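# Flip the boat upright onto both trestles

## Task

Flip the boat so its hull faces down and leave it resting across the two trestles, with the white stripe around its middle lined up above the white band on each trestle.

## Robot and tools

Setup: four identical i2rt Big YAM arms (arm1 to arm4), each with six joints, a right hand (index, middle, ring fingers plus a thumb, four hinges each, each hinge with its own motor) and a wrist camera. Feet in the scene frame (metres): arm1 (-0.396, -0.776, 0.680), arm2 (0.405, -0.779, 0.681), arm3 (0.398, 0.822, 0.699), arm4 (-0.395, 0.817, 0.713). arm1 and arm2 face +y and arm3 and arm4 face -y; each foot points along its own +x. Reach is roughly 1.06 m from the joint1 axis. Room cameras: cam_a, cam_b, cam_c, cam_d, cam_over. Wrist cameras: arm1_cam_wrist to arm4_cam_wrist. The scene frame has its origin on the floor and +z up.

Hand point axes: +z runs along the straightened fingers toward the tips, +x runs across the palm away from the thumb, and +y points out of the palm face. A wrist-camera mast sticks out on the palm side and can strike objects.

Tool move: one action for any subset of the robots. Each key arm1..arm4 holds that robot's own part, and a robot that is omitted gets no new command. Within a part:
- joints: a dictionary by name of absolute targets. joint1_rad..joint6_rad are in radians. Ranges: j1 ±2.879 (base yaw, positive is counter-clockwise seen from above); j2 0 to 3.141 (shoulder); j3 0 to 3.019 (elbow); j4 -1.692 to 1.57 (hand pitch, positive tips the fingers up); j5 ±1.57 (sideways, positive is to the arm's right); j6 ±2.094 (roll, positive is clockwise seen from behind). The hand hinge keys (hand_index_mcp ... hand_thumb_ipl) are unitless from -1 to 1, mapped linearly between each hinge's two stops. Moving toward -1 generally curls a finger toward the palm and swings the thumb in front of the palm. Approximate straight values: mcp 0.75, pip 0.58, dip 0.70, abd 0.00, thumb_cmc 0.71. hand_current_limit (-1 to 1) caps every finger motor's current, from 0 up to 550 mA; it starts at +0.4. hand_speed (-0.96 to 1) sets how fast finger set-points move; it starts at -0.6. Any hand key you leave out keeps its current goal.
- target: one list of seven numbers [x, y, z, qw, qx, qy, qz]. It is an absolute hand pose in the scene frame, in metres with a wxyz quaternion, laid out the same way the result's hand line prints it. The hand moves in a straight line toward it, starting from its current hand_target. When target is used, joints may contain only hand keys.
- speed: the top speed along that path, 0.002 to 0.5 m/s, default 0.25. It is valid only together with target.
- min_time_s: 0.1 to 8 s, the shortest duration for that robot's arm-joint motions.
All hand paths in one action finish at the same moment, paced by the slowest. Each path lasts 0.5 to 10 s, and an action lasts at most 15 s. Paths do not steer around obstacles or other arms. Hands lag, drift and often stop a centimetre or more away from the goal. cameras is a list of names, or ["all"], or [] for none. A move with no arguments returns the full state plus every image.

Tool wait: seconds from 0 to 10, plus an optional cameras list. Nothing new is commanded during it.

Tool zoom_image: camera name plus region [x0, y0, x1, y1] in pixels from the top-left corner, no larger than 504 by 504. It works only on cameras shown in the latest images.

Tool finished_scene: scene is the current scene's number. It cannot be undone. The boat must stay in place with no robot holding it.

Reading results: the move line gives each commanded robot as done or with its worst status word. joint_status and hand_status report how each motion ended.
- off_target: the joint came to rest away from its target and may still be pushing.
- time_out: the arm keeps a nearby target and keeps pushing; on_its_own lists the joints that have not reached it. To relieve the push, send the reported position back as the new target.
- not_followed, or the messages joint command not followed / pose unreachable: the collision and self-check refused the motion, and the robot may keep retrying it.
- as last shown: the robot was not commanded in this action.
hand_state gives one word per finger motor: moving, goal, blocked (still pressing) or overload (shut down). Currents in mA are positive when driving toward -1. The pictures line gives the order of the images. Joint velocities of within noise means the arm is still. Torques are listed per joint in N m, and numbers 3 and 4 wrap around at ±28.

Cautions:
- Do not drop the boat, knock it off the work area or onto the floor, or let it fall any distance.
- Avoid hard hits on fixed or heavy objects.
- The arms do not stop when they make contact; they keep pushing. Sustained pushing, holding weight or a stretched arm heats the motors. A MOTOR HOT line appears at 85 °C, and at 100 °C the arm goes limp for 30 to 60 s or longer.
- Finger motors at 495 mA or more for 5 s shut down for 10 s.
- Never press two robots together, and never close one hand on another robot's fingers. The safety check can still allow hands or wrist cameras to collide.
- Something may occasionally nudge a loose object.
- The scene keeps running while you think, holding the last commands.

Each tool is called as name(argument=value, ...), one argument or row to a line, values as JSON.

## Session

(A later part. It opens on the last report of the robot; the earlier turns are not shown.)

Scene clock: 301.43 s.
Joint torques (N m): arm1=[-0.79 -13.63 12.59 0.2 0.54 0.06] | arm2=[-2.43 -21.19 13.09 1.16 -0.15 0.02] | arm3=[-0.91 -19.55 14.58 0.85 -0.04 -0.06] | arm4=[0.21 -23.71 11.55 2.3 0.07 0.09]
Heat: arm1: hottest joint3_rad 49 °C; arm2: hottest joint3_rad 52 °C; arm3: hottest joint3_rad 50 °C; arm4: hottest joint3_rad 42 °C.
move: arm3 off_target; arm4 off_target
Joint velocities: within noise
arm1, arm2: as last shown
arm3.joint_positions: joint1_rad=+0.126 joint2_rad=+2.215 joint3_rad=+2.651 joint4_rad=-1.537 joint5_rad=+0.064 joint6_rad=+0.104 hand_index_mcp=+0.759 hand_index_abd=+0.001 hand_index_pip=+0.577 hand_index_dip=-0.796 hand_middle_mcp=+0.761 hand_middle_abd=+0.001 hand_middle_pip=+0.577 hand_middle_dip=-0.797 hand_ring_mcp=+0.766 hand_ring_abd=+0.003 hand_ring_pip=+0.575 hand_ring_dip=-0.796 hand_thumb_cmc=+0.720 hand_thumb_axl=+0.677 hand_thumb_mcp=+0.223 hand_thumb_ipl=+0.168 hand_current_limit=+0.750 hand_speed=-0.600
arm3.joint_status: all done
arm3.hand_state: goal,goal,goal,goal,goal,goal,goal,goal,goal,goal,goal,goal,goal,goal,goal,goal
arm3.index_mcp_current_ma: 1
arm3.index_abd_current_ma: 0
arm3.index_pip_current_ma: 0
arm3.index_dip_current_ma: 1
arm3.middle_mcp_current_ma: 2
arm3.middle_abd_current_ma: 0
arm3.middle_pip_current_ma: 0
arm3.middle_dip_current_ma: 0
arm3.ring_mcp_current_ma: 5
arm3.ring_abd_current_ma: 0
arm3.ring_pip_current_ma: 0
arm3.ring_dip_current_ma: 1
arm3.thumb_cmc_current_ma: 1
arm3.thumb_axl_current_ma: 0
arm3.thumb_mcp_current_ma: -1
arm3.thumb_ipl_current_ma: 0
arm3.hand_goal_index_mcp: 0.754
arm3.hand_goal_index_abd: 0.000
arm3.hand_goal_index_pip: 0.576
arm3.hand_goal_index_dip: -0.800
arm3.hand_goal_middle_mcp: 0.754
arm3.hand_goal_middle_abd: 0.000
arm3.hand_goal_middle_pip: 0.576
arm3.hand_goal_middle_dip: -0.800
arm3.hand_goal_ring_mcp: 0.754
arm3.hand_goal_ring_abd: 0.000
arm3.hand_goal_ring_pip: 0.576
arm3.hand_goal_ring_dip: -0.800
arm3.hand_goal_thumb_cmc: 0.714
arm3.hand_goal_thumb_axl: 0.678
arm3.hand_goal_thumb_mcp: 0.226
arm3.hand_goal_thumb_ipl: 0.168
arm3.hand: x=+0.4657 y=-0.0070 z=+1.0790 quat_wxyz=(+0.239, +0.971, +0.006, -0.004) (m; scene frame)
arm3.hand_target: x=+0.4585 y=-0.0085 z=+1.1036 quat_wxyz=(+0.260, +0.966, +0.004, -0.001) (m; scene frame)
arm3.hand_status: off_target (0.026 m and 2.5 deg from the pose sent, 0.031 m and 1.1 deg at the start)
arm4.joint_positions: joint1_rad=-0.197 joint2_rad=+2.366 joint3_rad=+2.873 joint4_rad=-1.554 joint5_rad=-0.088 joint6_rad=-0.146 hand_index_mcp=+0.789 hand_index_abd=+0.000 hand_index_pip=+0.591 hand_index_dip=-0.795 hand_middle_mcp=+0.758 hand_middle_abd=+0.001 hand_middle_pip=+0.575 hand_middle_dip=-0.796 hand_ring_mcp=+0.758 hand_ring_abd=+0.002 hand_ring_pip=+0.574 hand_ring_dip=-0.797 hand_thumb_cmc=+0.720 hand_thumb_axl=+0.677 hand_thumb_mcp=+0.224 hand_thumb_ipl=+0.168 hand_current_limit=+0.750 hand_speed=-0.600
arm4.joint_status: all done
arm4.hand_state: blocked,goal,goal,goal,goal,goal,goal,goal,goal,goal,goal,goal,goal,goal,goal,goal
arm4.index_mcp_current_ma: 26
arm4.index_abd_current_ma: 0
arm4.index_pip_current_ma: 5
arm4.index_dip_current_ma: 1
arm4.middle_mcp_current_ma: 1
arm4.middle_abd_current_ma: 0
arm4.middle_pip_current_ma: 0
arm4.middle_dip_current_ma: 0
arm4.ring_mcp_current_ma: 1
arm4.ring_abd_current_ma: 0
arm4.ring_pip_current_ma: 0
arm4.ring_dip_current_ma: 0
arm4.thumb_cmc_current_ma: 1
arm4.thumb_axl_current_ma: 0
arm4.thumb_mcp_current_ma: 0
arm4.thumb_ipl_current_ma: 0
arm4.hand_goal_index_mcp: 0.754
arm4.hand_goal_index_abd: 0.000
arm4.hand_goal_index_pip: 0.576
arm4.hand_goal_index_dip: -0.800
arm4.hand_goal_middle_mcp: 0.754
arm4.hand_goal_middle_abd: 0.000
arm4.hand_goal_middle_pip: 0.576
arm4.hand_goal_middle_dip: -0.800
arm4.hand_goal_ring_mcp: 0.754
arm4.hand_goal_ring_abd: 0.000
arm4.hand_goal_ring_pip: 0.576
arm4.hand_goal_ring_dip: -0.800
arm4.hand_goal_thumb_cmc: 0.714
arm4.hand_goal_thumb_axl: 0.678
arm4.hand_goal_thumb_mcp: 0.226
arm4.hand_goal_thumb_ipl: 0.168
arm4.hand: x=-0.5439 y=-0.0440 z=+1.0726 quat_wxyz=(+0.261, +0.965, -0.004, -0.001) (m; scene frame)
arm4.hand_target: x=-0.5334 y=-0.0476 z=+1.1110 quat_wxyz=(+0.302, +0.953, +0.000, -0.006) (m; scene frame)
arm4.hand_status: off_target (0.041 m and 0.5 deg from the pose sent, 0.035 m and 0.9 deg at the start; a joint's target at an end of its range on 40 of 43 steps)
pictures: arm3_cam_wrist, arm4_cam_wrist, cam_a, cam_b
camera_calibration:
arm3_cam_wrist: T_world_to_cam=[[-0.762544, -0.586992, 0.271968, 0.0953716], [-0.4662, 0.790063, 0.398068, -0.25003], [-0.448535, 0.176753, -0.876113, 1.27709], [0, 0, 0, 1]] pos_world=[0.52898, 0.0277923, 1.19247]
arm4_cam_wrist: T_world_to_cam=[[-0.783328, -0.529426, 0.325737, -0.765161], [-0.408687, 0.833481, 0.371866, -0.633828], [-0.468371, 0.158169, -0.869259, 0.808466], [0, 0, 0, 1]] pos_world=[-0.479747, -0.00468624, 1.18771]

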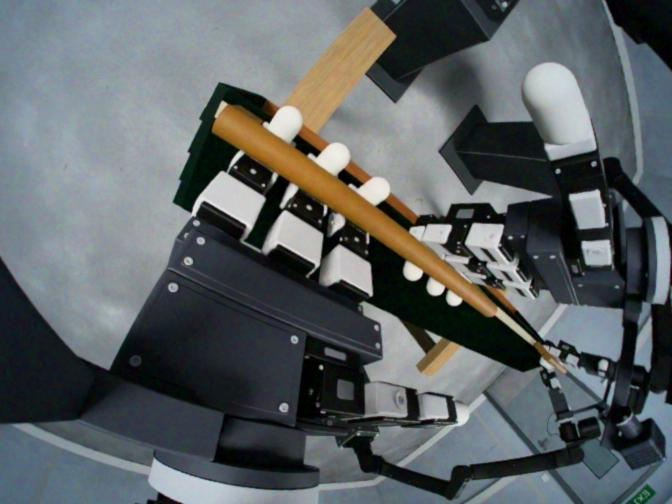

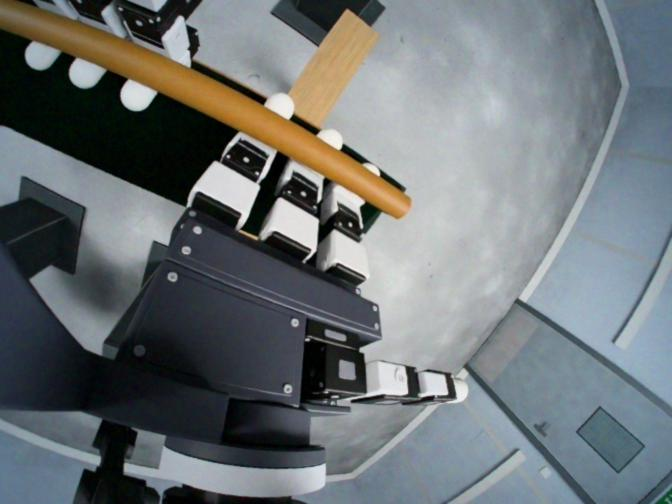

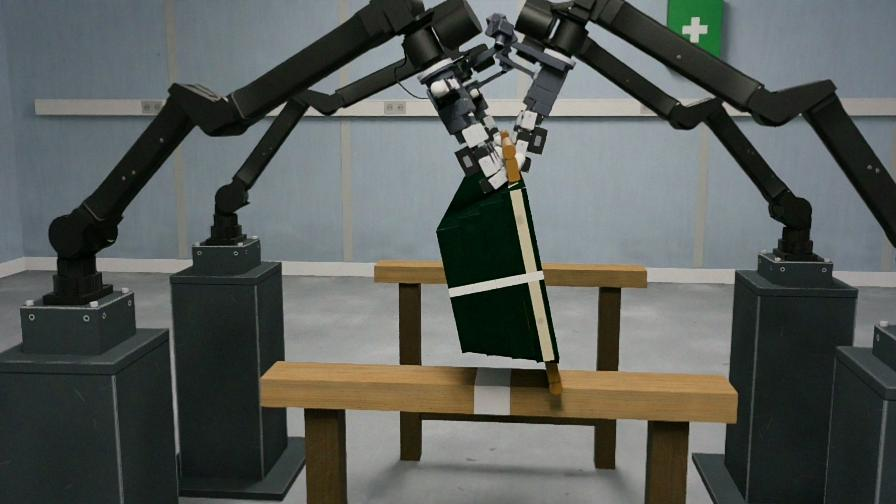

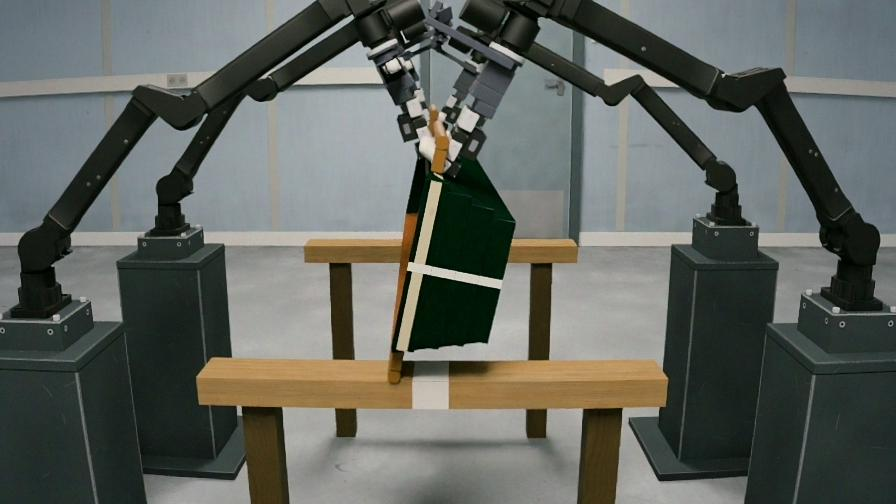

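move(
  arm1={"target": [-0.305, 0.058, 1.068, 0, 0, 0.9781, 0.2079], "speed": 0.05},
  arm2={"target": [0.36, 0.080, 1.068, 0, 0, 0.9744, 0.2250], "speed": 0.05},
  cameras=["arm3_cam_wrist", "arm4_cam_wrist", "cam_a", "cam_b"],
)

zoom_image(
  camera="cam_a",
  region=[440, 60, 600, 220],
)

zoom_image(
  camera="cam_b",
  region=[380, 60, 540, 220],
)

Scene clock: 307.00 s.
Joint torques (N m): arm1=[-0.73 -12.86 13.53 0.24 0.51 0.05] | arm2=[-2.14 -20.31 13.27 2.33 -0.06 0.04] | arm3=[-1.67 -19.37 14.69 1.81 0.04 -0.08] | arm4=[0.79 -23.94 11.32 2.76 -0.04 -0.04]
Heat: arm1: hottest joint3_rad 49 °C; arm2: hottest joint3_rad 52 °C; arm3: hottest joint3_rad 51 °C; arm4: hottest joint3_rad 42 °C.
move: arm1 off_target; arm2 off_target
Joint velocities: within noise
arm1.joint_positions: joint1_rad=-0.070 joint2_rad=+2.252 joint3_rad=+2.859 joint4_rad=-1.697 joint5_rad=-0.057 joint6_rad=-0.095 hand_index_mcp=+0.973 hand_index_abd=-0.007 hand_index_pip=+0.546 hand_index_dip=-0.792 hand_middle_mcp=+0.983 hand_middle_abd=-0.007 hand_middle_pip=+0.553 hand_middle_dip=-0.805 hand_ring_mcp=+0.981 hand_ring_abd=-0.006 hand_ring_pip=+0.555 hand_ring_dip=-0.808 hand_thumb_cmc=+0.717 hand_thumb_axl=+0.677 hand_thumb_mcp=+0.224 hand_thumb_ipl=+0.168 hand_current_limit=+0.750 hand_speed=-0.600
arm1.joint_status: not commanded
arm1.hand_state: blocked,goal,blocked,blocked,blocked,goal,blocked,blocked,blocked,goal,blocked,blocked,goal,goal,goal,goal
arm1.index_mcp_current_ma: 481
arm1.index_abd_current_ma: -19
arm1.index_pip_current_ma: 481
arm1.index_dip_current_ma: 244
arm1.middle_mcp_current_ma: 481
arm1.middle_abd_current_ma: -21
arm1.middle_pip_current_ma: 481
arm1.middle_dip_current_ma: 184
arm1.ring_mcp_current_ma: 481
arm1.ring_abd_current_ma: -18
arm1.ring_pip_current_ma: 481
arm1.ring_dip_current_ma: 169
arm1.thumb_cmc_current_ma: 10
arm1.thumb_axl_current_ma: -2
arm1.thumb_mcp_current_ma: -9
arm1.thumb_ipl_current_ma: -1
arm1.hand_goal_index_mcp: 0.760
arm1.hand_goal_index_abd: 0.000
arm1.hand_goal_index_pip: 0.360
arm1.hand_goal_index_dip: -0.850
arm1.hand_goal_middle_mcp: 0.760
arm1.hand_goal_middle_abd: 0.000
arm1.hand_goal_middle_pip: 0.360
arm1.hand_goal_middle_dip: -0.850
arm1.hand_goal_ring_mcp: 0.760
arm1.hand_goal_ring_abd: 0.000
arm1.hand_goal_ring_pip: 0.360
arm1.hand_goal_ring_dip: -0.850
arm1.hand_goal_thumb_cmc: 0.714
arm1.hand_goal_thumb_axl: 0.678
arm1.hand_goal_thumb_mcp: 0.226
arm1.hand_goal_thumb_ipl: 0.168
arm1.hand: x=-0.3121 y=+0.0389 z=+1.0984 quat_wxyz=(-0.004, -0.006, +0.971, +0.239) (m; scene frame)
arm1.hand_target: x=-0.3054 y=+0.0548 z=+1.0666 quat_wxyz=(+0.001, +0.000, +0.974, +0.226) (m; scene frame)
arm1.hand_status: off_target (0.037 m and 3.7 deg from the pose sent, 0.044 m and 1.7 deg at the start; a joint's target at an end of its range on 22 of 38 steps)
arm2.joint_positions: joint1_rad=+0.107 joint2_rad=+2.296 joint3_rad=+2.893 joint4_rad=-1.646 joint5_rad=+0.054 joint6_rad=+0.069 hand_index_mcp=+0.892 hand_index_abd=+0.008 hand_index_pip=+0.547 hand_index_dip=-0.686 hand_middle_mcp=+0.895 hand_middle_abd=+0.004 hand_middle_pip=+0.524 hand_middle_dip=-0.665 hand_ring_mcp=+0.920 hand_ring_abd=+0.012 hand_ring_pip=+0.520 hand_ring_dip=-0.671 hand_thumb_cmc=+0.719 hand_thumb_axl=+0.677 hand_thumb_mcp=+0.223 hand_thumb_ipl=+0.168 hand_current_limit=+0.750 hand_speed=-0.600
arm2.joint_status: not commanded
arm2.hand_state: blocked,goal,blocked,blocked,blocked,goal,blocked,blocked,blocked,goal,blocked,blocked,goal,goal,goal,goal
arm2.index_mcp_current_ma: 304
arm2.index_abd_current_ma: 1
arm2.index_pip_current_ma: 481
arm2.index_dip_current_ma: 411
arm2.middle_mcp_current_ma: 315
arm2.middle_abd_current_ma: 0
arm2.middle_pip_current_ma: 405
arm2.middle_dip_current_ma: 481
arm2.ring_mcp_current_ma: 438
arm2.ring_abd_current_ma: 2
arm2.ring_pip_current_ma: 386
arm2.ring_dip_current_ma: 481
arm2.thumb_cmc_current_ma: 1
arm2.thumb_axl_current_ma: 0
arm2.thumb_mcp_current_ma: 0
arm2.thumb_ipl_current_ma: 0
arm2.hand_goal_index_mcp: 0.760
arm2.hand_goal_index_abd: 0.000
arm2.hand_goal_index_pip: 0.360
arm2.hand_goal_index_dip: -0.850
arm2.hand_goal_middle_mcp: 0.760
arm2.hand_goal_middle_abd: 0.000
arm2.hand_goal_middle_pip: 0.360
arm2.hand_goal_middle_dip: -0.850
arm2.hand_goal_ring_mcp: 0.760
arm2.hand_goal_ring_abd: 0.000
arm2.hand_goal_ring_pip: 0.360
arm2.hand_goal_ring_dip: -0.850
arm2.hand_goal_thumb_cmc: 0.714
arm2.hand_goal_thumb_axl: 0.678
arm2.hand_goal_thumb_mcp: 0.226
arm2.hand_goal_thumb_ipl: 0.168
arm2.hand: x=+0.3478 y=+0.0543 z=+1.0931 quat_wxyz=(-0.002, -0.016, +0.966, +0.259) (m; scene frame)
arm2.hand_target: x=+0.3602 y=+0.0754 z=+1.0664 quat_wxyz=(-0.002, -0.005, +0.965, +0.261) (m; scene frame)
arm2.hand_status: off_target (0.038 m and 4.4 deg from the pose sent, 0.043 m and 3.2 deg at the start; a joint's target at an end of its range on 35 of 38 steps)
arm3, arm4: as last shown
arm3.joint_positions: joint1_rad=+0.126 joint2_rad=+2.216 joint3_rad=+2.652 joint4_rad=-1.565 joint5_rad=+0.062 joint6_rad=+0.101 hand_index_mcp=+0.770 hand_index_abd=+0.001 hand_index_pip=+0.577 hand_index_dip=-0.796 hand_middle_mcp=+0.773 hand_middle_abd=+0.001 hand_middle_pip=+0.577 hand_middle_dip=-0.797 hand_ring_mcp=+0.776 hand_ring_abd=+0.003 hand_ring_pip=+0.575 hand_ring_dip=-0.796 hand_thumb_cmc=+0.720 hand_thumb_axl=+0.677 hand_thumb_mcp=+0.223 hand_thumb_ipl=+0.168 hand_current_limit=+0.750 hand_speed=-0.600
arm3.hand_state: goal,goal,goal,goal,goal,goal,goal,goal,blocked,goal,goal,goal,goal,goal,goal,goal
arm3.index_mcp_current_ma: 8
arm3.middle_mcp_current_ma: 12
arm3.ring_mcp_current_ma: 15
arm3.hand: x=+0.4656 y=-0.0022 z=+1.0740 quat_wxyz=(+0.226, +0.974, +0.008, -0.006) (m; scene frame)
arm3.hand_target: x=+0.4584 y=-0.0084 z=+1.1035 quat_wxyz=(+0.260, +0.966, +0.004, -0.001) (m; scene frame)
arm4.joint_positions: joint1_rad=-0.197 joint2_rad=+2.366 joint3_rad=+2.874 joint4_rad=-1.557 joint5_rad=-0.084 joint6_rad=-0.134 hand_index_mcp=+0.837 hand_index_abd=+0.000 hand_index_pip=+0.601 hand_index_dip=-0.813 hand_middle_mcp=+0.758 hand_middle_abd=+0.001 hand_middle_pip=+0.575 hand_middle_dip=-0.796 hand_ring_mcp=+0.765 hand_ring_abd=+0.002 hand_ring_pip=+0.574 hand_ring_dip=-0.797 hand_thumb_cmc=+0.720 hand_thumb_axl=+0.677 hand_thumb_mcp=+0.224 hand_thumb_ipl=+0.168 hand_current_limit=+0.750 hand_speed=-0.600
arm4.hand_state: blocked,goal,blocked,goal,goal,goal,goal,goal,goal,goal,goal,goal,goal,goal,goal,goal
arm4.index_mcp_current_ma: 132
arm4.index_pip_current_ma: 12
arm4.index_dip_current_ma: -4
arm4.ring_mcp_current_ma: 3
arm4.hand: x=-0.5450 y=-0.0432 z=+1.0727 quat_wxyz=(+0.260, +0.966, -0.010, -0.001) (m; scene frame)
arm4.hand_target: x=-0.5333 y=-0.0474 z=+1.1107 quat_wxyz=(+0.301, +0.954, +0.000, -0.007) (m; scene frame)
pictures: arm3_cam_wrist, arm4_cam_wrist, cam_a, cam_b
camera_calibration:
arm3_cam_wrist: T_world_to_cam=[[-0.759617, -0.596763, 0.258567, 0.112473], [-0.46739, 0.777359, 0.421022, -0.276096], [-0.45225, 0.198963, -0.869416, 1.2663], [0, 0, 0, 1]] pos_world=[0.529075, 0.0297982, 1.1881]
arm4_cam_wrist: T_world_to_cam=[[-0.790693, -0.520841, 0.321758, -0.764993], [-0.400317, 0.837499, 0.371944, -0.630383], [-0.463196, 0.165288, -0.870706, 0.81256], [0, 0, 0, 1]] pos_world=[-0.480853, -0.00480201, 1.18811]

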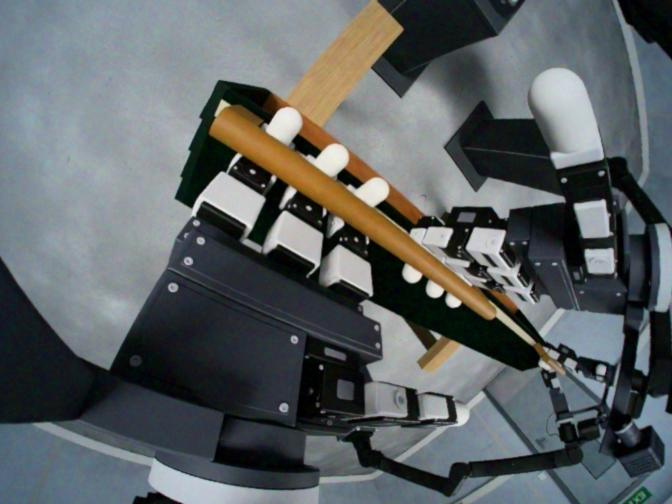

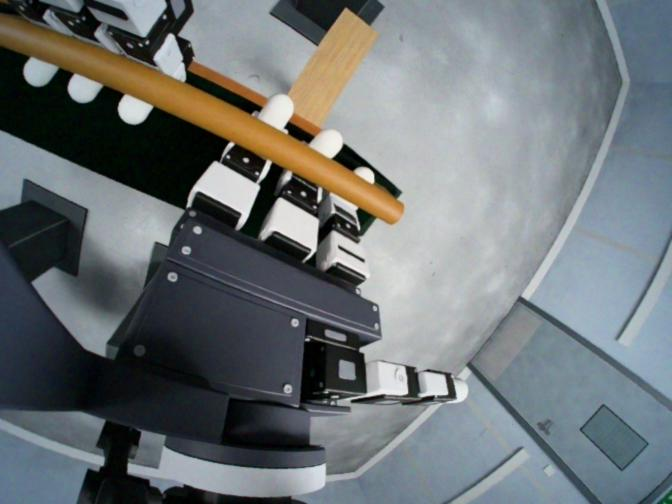

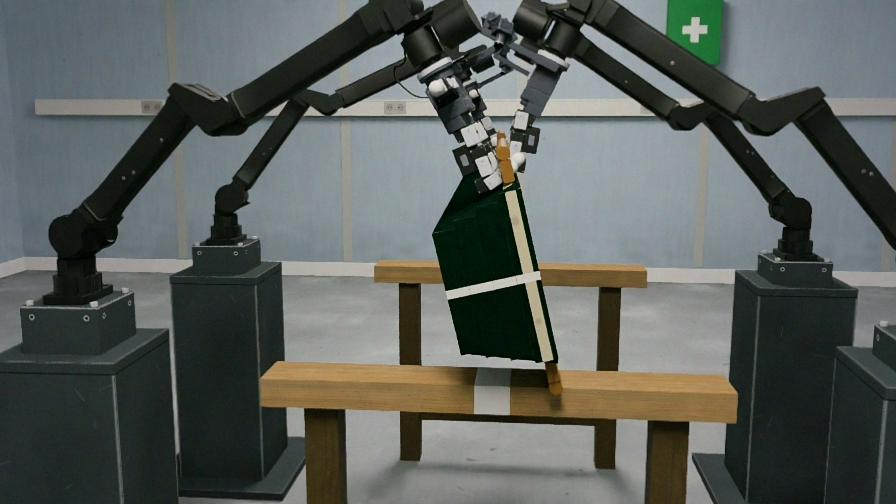

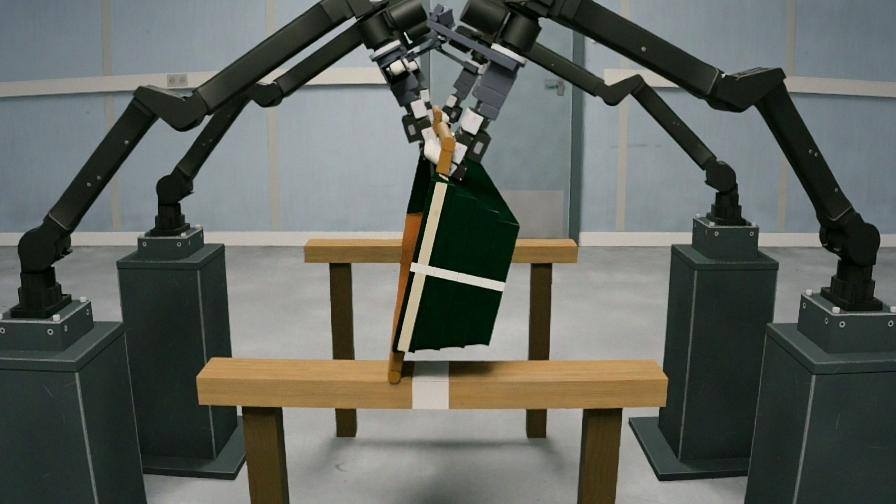

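Scaled by 3.150 from the camera's 896x504 image, which has a finer 1280x720 frame.

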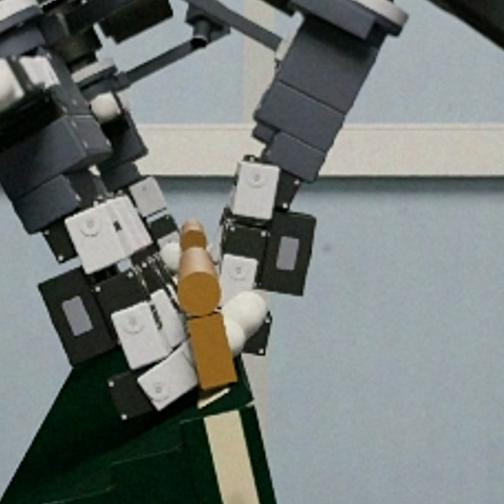

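Scaled by 3.150 from the camera's 896x504 image, which has a finer 1280x720 frame.

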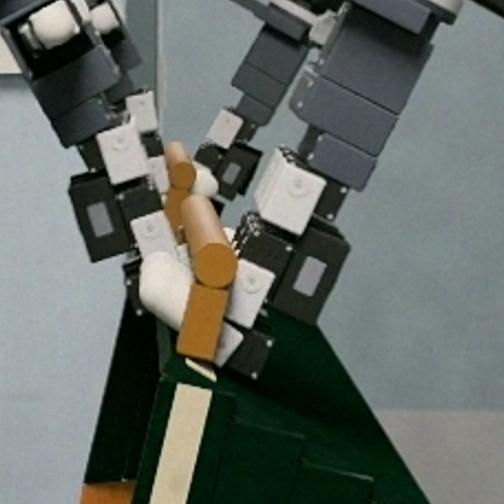

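move(
  arm1={"target": [-0.305, 0.040, 1.100, 0, 0, 0.9744, 0.2250], "speed": 0.05, "joints": {"hand_speed": -0.88, "hand_index_pip": 0.577, "hand_middle_pip": 0.577, "hand_ring_pip": 0.577, "hand_index_dip": -0.4, "hand_middle_dip": -0.4, "hand_ring_dip": -0.4}},
  arm2={"target": [0.36, 0.058, 1.096, 0, 0, 0.9681, 0.2504], "speed": 0.05, "joints": {"hand_speed": -0.88, "hand_index_pip": 0.577, "hand_middle_pip": 0.577, "hand_ring_pip": 0.577, "hand_index_dip": -0.4, "hand_middle_dip": -0.4, "hand_ring_dip": -0.4}},
  cameras=["arm1_cam_wrist", "arm2_cam_wrist", "arm4_cam_wrist", "cam_a", "cam_b"],
)

zoom_image(
  camera="cam_a",
  region=[440, 60, 600, 220],
)

zoom_image(
  camera="cam_b",
  region=[380, 60, 540, 220],
)

Scene clock: 312.10 s.
Joint torques (N m): arm1=[-0.91 -20.84 12.7 0.13 0.3 0.01] | arm2=[-1.73 -27.75 14.2 1.61 0.11 0.14] | arm3=[-0.5 -23.88 14.64 3.4 0.2 -0.03] | arm4=[0.91 -29.45 11.36 4.36 -0.3 0.32]
Heat: arm1: hottest joint3_rad 49 °C; arm2: hottest joint3_rad 52 °C; arm3: hottest joint3_rad 52 °C; arm4: hottest joint3_rad 43 °C.
move: arm1 off_target; arm2 off_target
Joint velocities: within noise
arm1.joint_positions: joint1_rad=-0.070 joint2_rad=+2.279 joint3_rad=+2.831 joint4_rad=-1.697 joint5_rad=-0.052 joint6_rad=-0.093 hand_index_mcp=+0.870 hand_index_abd=-0.006 hand_index_pip=+0.633 hand_index_dip=-0.395 hand_middle_mcp=+0.868 hand_middle_abd=-0.007 hand_middle_pip=+0.634 hand_middle_dip=-0.396 hand_ring_mcp=+0.872 hand_ring_abd=-0.006 hand_ring_pip=+0.632 hand_ring_dip=-0.395 hand_thumb_cmc=+0.717 hand_thumb_axl=+0.677 hand_thumb_mcp=+0.224 hand_thumb_ipl=+0.168 hand_current_limit=+0.750 hand_speed=-0.880
arm1.joint_status: hand_index_pip off_target (ended at +0.633, target +0.577); hand_middle_pip off_target (ended at +0.634, target +0.577); hand_ring_pip off_target (ended at +0.632, target +0.577); the others done
arm1.hand_state: blocked,goal,blocked,goal,blocked,goal,blocked,goal,blocked,goal,blocked,goal,goal,goal,goal,goal
arm1.index_mcp_current_ma: 481
arm1.index_abd_current_ma: -19
arm1.index_pip_current_ma: 228
arm1.index_dip_current_ma: 15
arm1.middle_mcp_current_ma: 481
arm1.middle_abd_current_ma: -20
arm1.middle_pip_current_ma: 235
arm1.middle_dip_current_ma: 14
arm1.ring_mcp_current_ma: 481
arm1.ring_abd_current_ma: -17
arm1.ring_pip_current_ma: 225
arm1.ring_dip_current_ma: 18
arm1.thumb_cmc_current_ma: 10
arm1.thumb_axl_current_ma: -2
arm1.thumb_mcp_current_ma: -9
arm1.thumb_ipl_current_ma: -1
arm1.hand_goal_index_mcp: 0.760
arm1.hand_goal_index_abd: 0.000
arm1.hand_goal_index_pip: 0.578
arm1.hand_goal_index_dip: -0.400
arm1.hand_goal_middle_mcp: 0.760
arm1.hand_goal_middle_abd: 0.000
arm1.hand_goal_middle_pip: 0.578
arm1.hand_goal_middle_dip: -0.400
arm1.hand_goal_ring_mcp: 0.760
arm1.hand_goal_ring_abd: 0.000
arm1.hand_goal_ring_pip: 0.578
arm1.hand_goal_ring_dip: -0.400
arm1.hand_goal_thumb_cmc: 0.714
arm1.hand_goal_thumb_axl: 0.678
arm1.hand_goal_thumb_mcp: 0.226
arm1.hand_goal_thumb_ipl: 0.168
arm1.on_its_own: hand_index_mcp moved -0.103 toward your old target +0.760; hand_middle_mcp moved -0.115 toward your old target +0.760; hand_ring_mcp moved -0.109 toward your old target +0.760
arm1.hand: x=-0.3104 y=+0.0466 z=+1.0629 quat_wxyz=(-0.004, -0.004, +0.977, +0.212) (m; scene frame)
arm1.hand_target: x=-0.3051 y=+0.0382 z=+1.0992 quat_wxyz=(+0.002, +0.000, +0.971, +0.239) (m; scene frame)
arm1.hand_status: off_target (0.038 m and 1.7 deg from the pose sent, 0.007 m and 1.8 deg at the start; a joint's target at an end of its range on 37 of 45 steps)
arm2.joint_positions: joint1_rad=+0.107 joint2_rad=+2.335 joint3_rad=+2.885 joint4_rad=-1.678 joint5_rad=+0.054 joint6_rad=+0.078 hand_index_mcp=+0.857 hand_index_abd=+0.003 hand_index_pip=+0.629 hand_index_dip=-0.394 hand_middle_mcp=+0.851 hand_middle_abd=+0.002 hand_middle_pip=+0.624 hand_middle_dip=-0.384 hand_ring_mcp=+0.869 hand_ring_abd=+0.003 hand_ring_pip=+0.616 hand_ring_dip=-0.392 hand_thumb_cmc=+0.719 hand_thumb_axl=+0.677 hand_thumb_mcp=+0.223 hand_thumb_ipl=+0.168 hand_current_limit=+0.750 hand_speed=-0.880
arm2.joint_status: hand_index_pip off_target (ended at +0.629, target +0.577); hand_middle_pip off_target (ended at +0.624, target +0.577); hand_ring_pip off_target (ended at +0.616, target +0.577); the others done
arm2.hand_state: blocked,goal,blocked,goal,blocked,goal,blocked,goal,blocked,goal,blocked,goal,goal,goal,goal,goal
arm2.index_mcp_current_ma: 166
arm2.index_abd_current_ma: 0
arm2.index_pip_current_ma: 44
arm2.index_dip_current_ma: 1
arm2.middle_mcp_current_ma: 147
arm2.middle_abd_current_ma: 0
arm2.middle_pip_current_ma: 36
arm2.middle_dip_current_ma: 5
arm2.ring_mcp_current_ma: 211
arm2.ring_abd_current_ma: 0
arm2.ring_pip_current_ma: 25
arm2.ring_dip_current_ma: 1
arm2.thumb_cmc_current_ma: 1
arm2.thumb_axl_current_ma: 0
arm2.thumb_mcp_current_ma: 0
arm2.thumb_ipl_current_ma: 0
arm2.hand_goal_index_mcp: 0.760
arm2.hand_goal_index_abd: 0.000
arm2.hand_goal_index_pip: 0.578
arm2.hand_goal_index_dip: -0.400
arm2.hand_goal_middle_mcp: 0.760
arm2.hand_goal_middle_abd: 0.000
arm2.hand_goal_middle_pip: 0.578
arm2.hand_goal_middle_dip: -0.400
arm2.hand_goal_ring_mcp: 0.760
arm2.hand_goal_ring_abd: 0.000
arm2.hand_goal_ring_pip: 0.578
arm2.hand_goal_ring_dip: -0.400
arm2.hand_goal_thumb_cmc: 0.714
arm2.hand_goal_thumb_axl: 0.678
arm2.hand_goal_thumb_mcp: 0.226
arm2.hand_goal_thumb_ipl: 0.168
arm2.on_its_own: hand_index_mcp moved -0.036 toward your old target +0.760; hand_middle_mcp moved -0.044 toward your old target +0.760; hand_ring_mcp moved -0.051 toward your old target +0.760
arm2.hand: x=+0.3477 y=+0.0586 z=+1.0510 quat_wxyz=(+0.001, -0.013, +0.975, +0.221) (m; scene frame)
arm2.hand_target: x=+0.3603 y=+0.0547 z=+1.0946 quat_wxyz=(-0.003, +0.003, +0.965, +0.261) (m; scene frame)
arm2.hand_status: off_target (0.047 m and 3.8 deg from the pose sent, 0.013 m and 2.1 deg at the start; a joint's target at an end of its range on 33 of 44 steps)
arm3, arm4: as last shown
arm3.joint_positions: joint1_rad=+0.126 joint2_rad=+2.273 joint3_rad=+2.652 joint4_rad=-1.605 joint5_rad=+0.057 joint6_rad=+0.109 hand_index_mcp=+0.792 hand_index_abd=+0.001 hand_index_pip=+0.577 hand_index_dip=-0.796 hand_middle_mcp=+0.793 hand_middle_abd=+0.001 hand_middle_pip=+0.577 hand_middle_dip=-0.797 hand_ring_mcp=+0.793 hand_ring_abd=+0.003 hand_ring_pip=+0.575 hand_ring_dip=-0.796 hand_thumb_cmc=+0.720 hand_thumb_axl=+0.677 hand_thumb_mcp=+0.223 hand_thumb_ipl=+0.168 hand_current_limit=+0.750 hand_speed=-0.600
arm3.hand_state: blocked,goal,goal,goal,blocked,goal,goal,goal,blocked,goal,goal,goal,goal,goal,goal,goal
arm3.index_mcp_current_ma: 39
arm3.middle_mcp_current_ma: 40
arm3.ring_mcp_current_ma: 40
arm3.hand: x=+0.4662 y=-0.0067 z=+1.0208 quat_wxyz=(+0.178, +0.984, +0.007, -0.008) (m; scene frame)
arm3.hand_target: x=+0.4579 y=-0.0082 z=+1.1033 quat_wxyz=(+0.260, +0.966, +0.000, +0.000) (m; scene frame)
arm4.joint_positions: joint1_rad=-0.197 joint2_rad=+2.417 joint3_rad=+2.874 joint4_rad=-1.603 joint5_rad=-0.078 joint6_rad=-0.174 hand_index_mcp=+0.781 hand_index_abd=-0.002 hand_index_pip=+0.579 hand_index_dip=-0.797 hand_middle_mcp=+0.808 hand_middle_abd=+0.000 hand_middle_pip=+0.573 hand_middle_dip=-0.801 hand_ring_mcp=+0.838 hand_ring_abd=+0.003 hand_ring_pip=+0.562 hand_ring_dip=-0.811 hand_thumb_cmc=+0.720 hand_thumb_axl=+0.677 hand_thumb_mcp=+0.224 hand_thumb_ipl=+0.168 hand_current_limit=+0.750 hand_speed=-0.600
arm4.hand_state: blocked,goal,goal,goal,blocked,goal,goal,goal,blocked,goal,goal,goal,goal,goal,goal,goal
arm4.index_mcp_current_ma: 16
arm4.index_pip_current_ma: 0
arm4.index_dip_current_ma: 0
arm4.middle_mcp_current_ma: 59
arm4.ring_mcp_current_ma: 134
arm4.ring_pip_current_ma: -4
arm4.ring_dip_current_ma: -3
arm4.hand: x=-0.5432 y=-0.0457 z=+1.0214 quat_wxyz=(+0.213, +0.977, +0.007, +0.000) (m; scene frame)
arm4.hand_target: x=-0.5326 y=-0.0476 z=+1.1107 quat_wxyz=(+0.301, +0.954, +0.004, -0.008) (m; scene frame)
pictures: arm1_cam_wrist, arm2_cam_wrist, arm4_cam_wrist, cam_a, cam_b
camera_calibration:
arm1_cam_wrist: T_world_to_cam=[[0.755186, 0.603725, 0.255362, -0.0324324], [0.467686, -0.769197, 0.435437, -0.324991], [0.459308, -0.209407, -0.863241, 1.19744], [0, 0, 0, 1]] pos_world=[-0.37351, 0.0203512, 1.18348]
arm2_cam_wrist: T_world_to_cam=[[0.805228, 0.537535, 0.250327, -0.541476], [0.430741, -0.820385, 0.376073, -0.541482], [0.407517, -0.194999, -0.892135, 0.928977], [0, 0, 0, 1]] pos_world=[0.290676, 0.0279877, 1.16796]
arm4_cam_wrist: T_world_to_cam=[[-0.770924, -0.574768, 0.274442, -0.691681], [-0.42382, 0.784564, 0.452589, -0.705948], [-0.475451, 0.232597, -0.848437, 0.742848], [0, 0, 0, 1]] pos_world=[-0.47924, -0.0164799, 1.13959]

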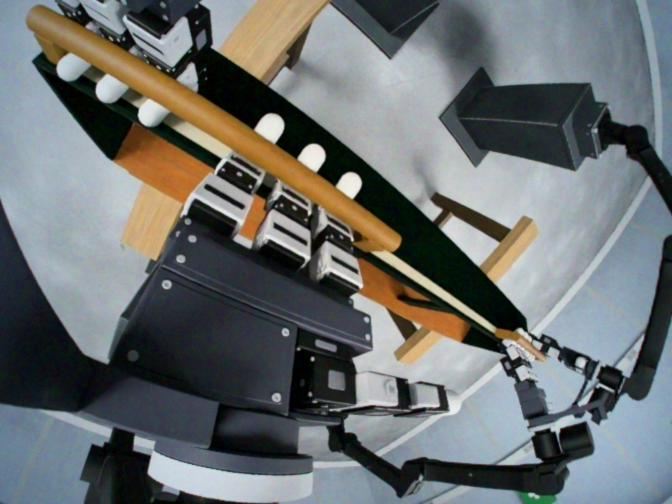

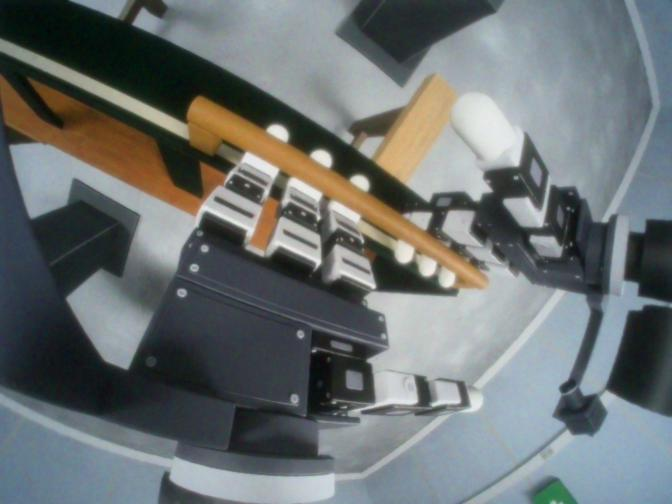

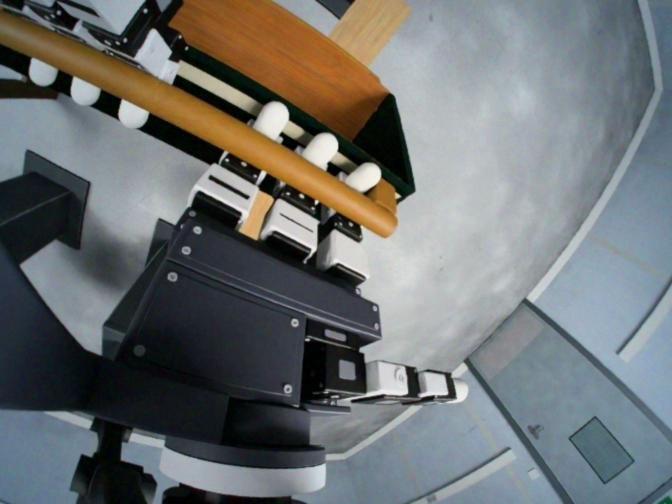

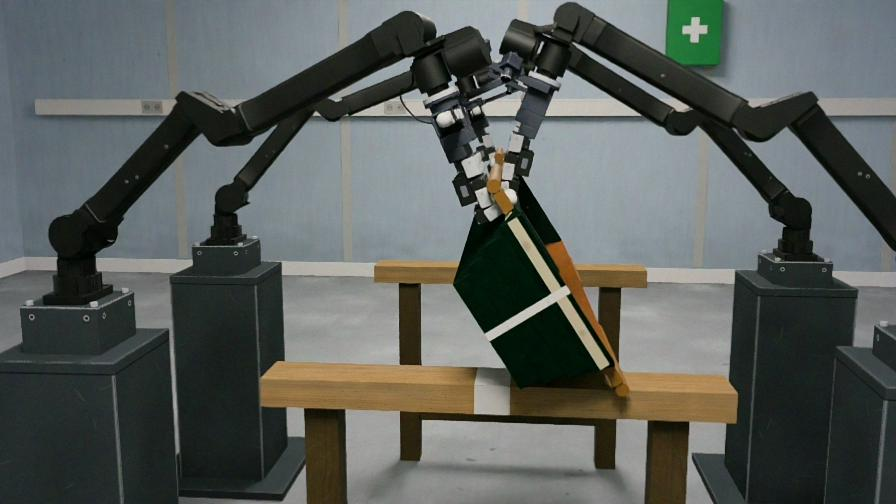

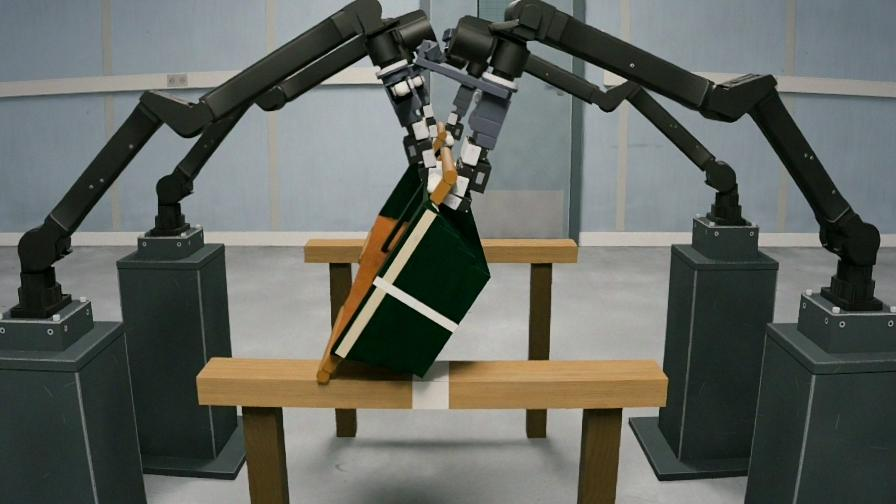

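Scaled by 3.150 from the camera's 896x504 image, which has a finer 1280x720 frame.

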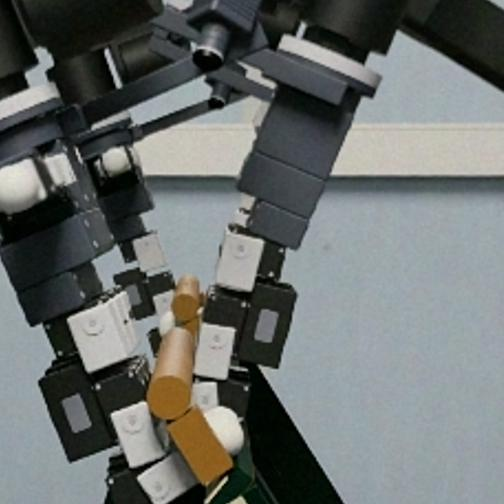

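Scaled by 3.150 from the camera's 896x504 image, which has a finer 1280x720 frame.

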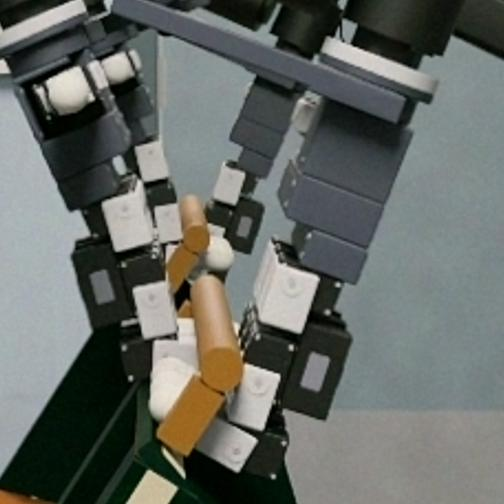

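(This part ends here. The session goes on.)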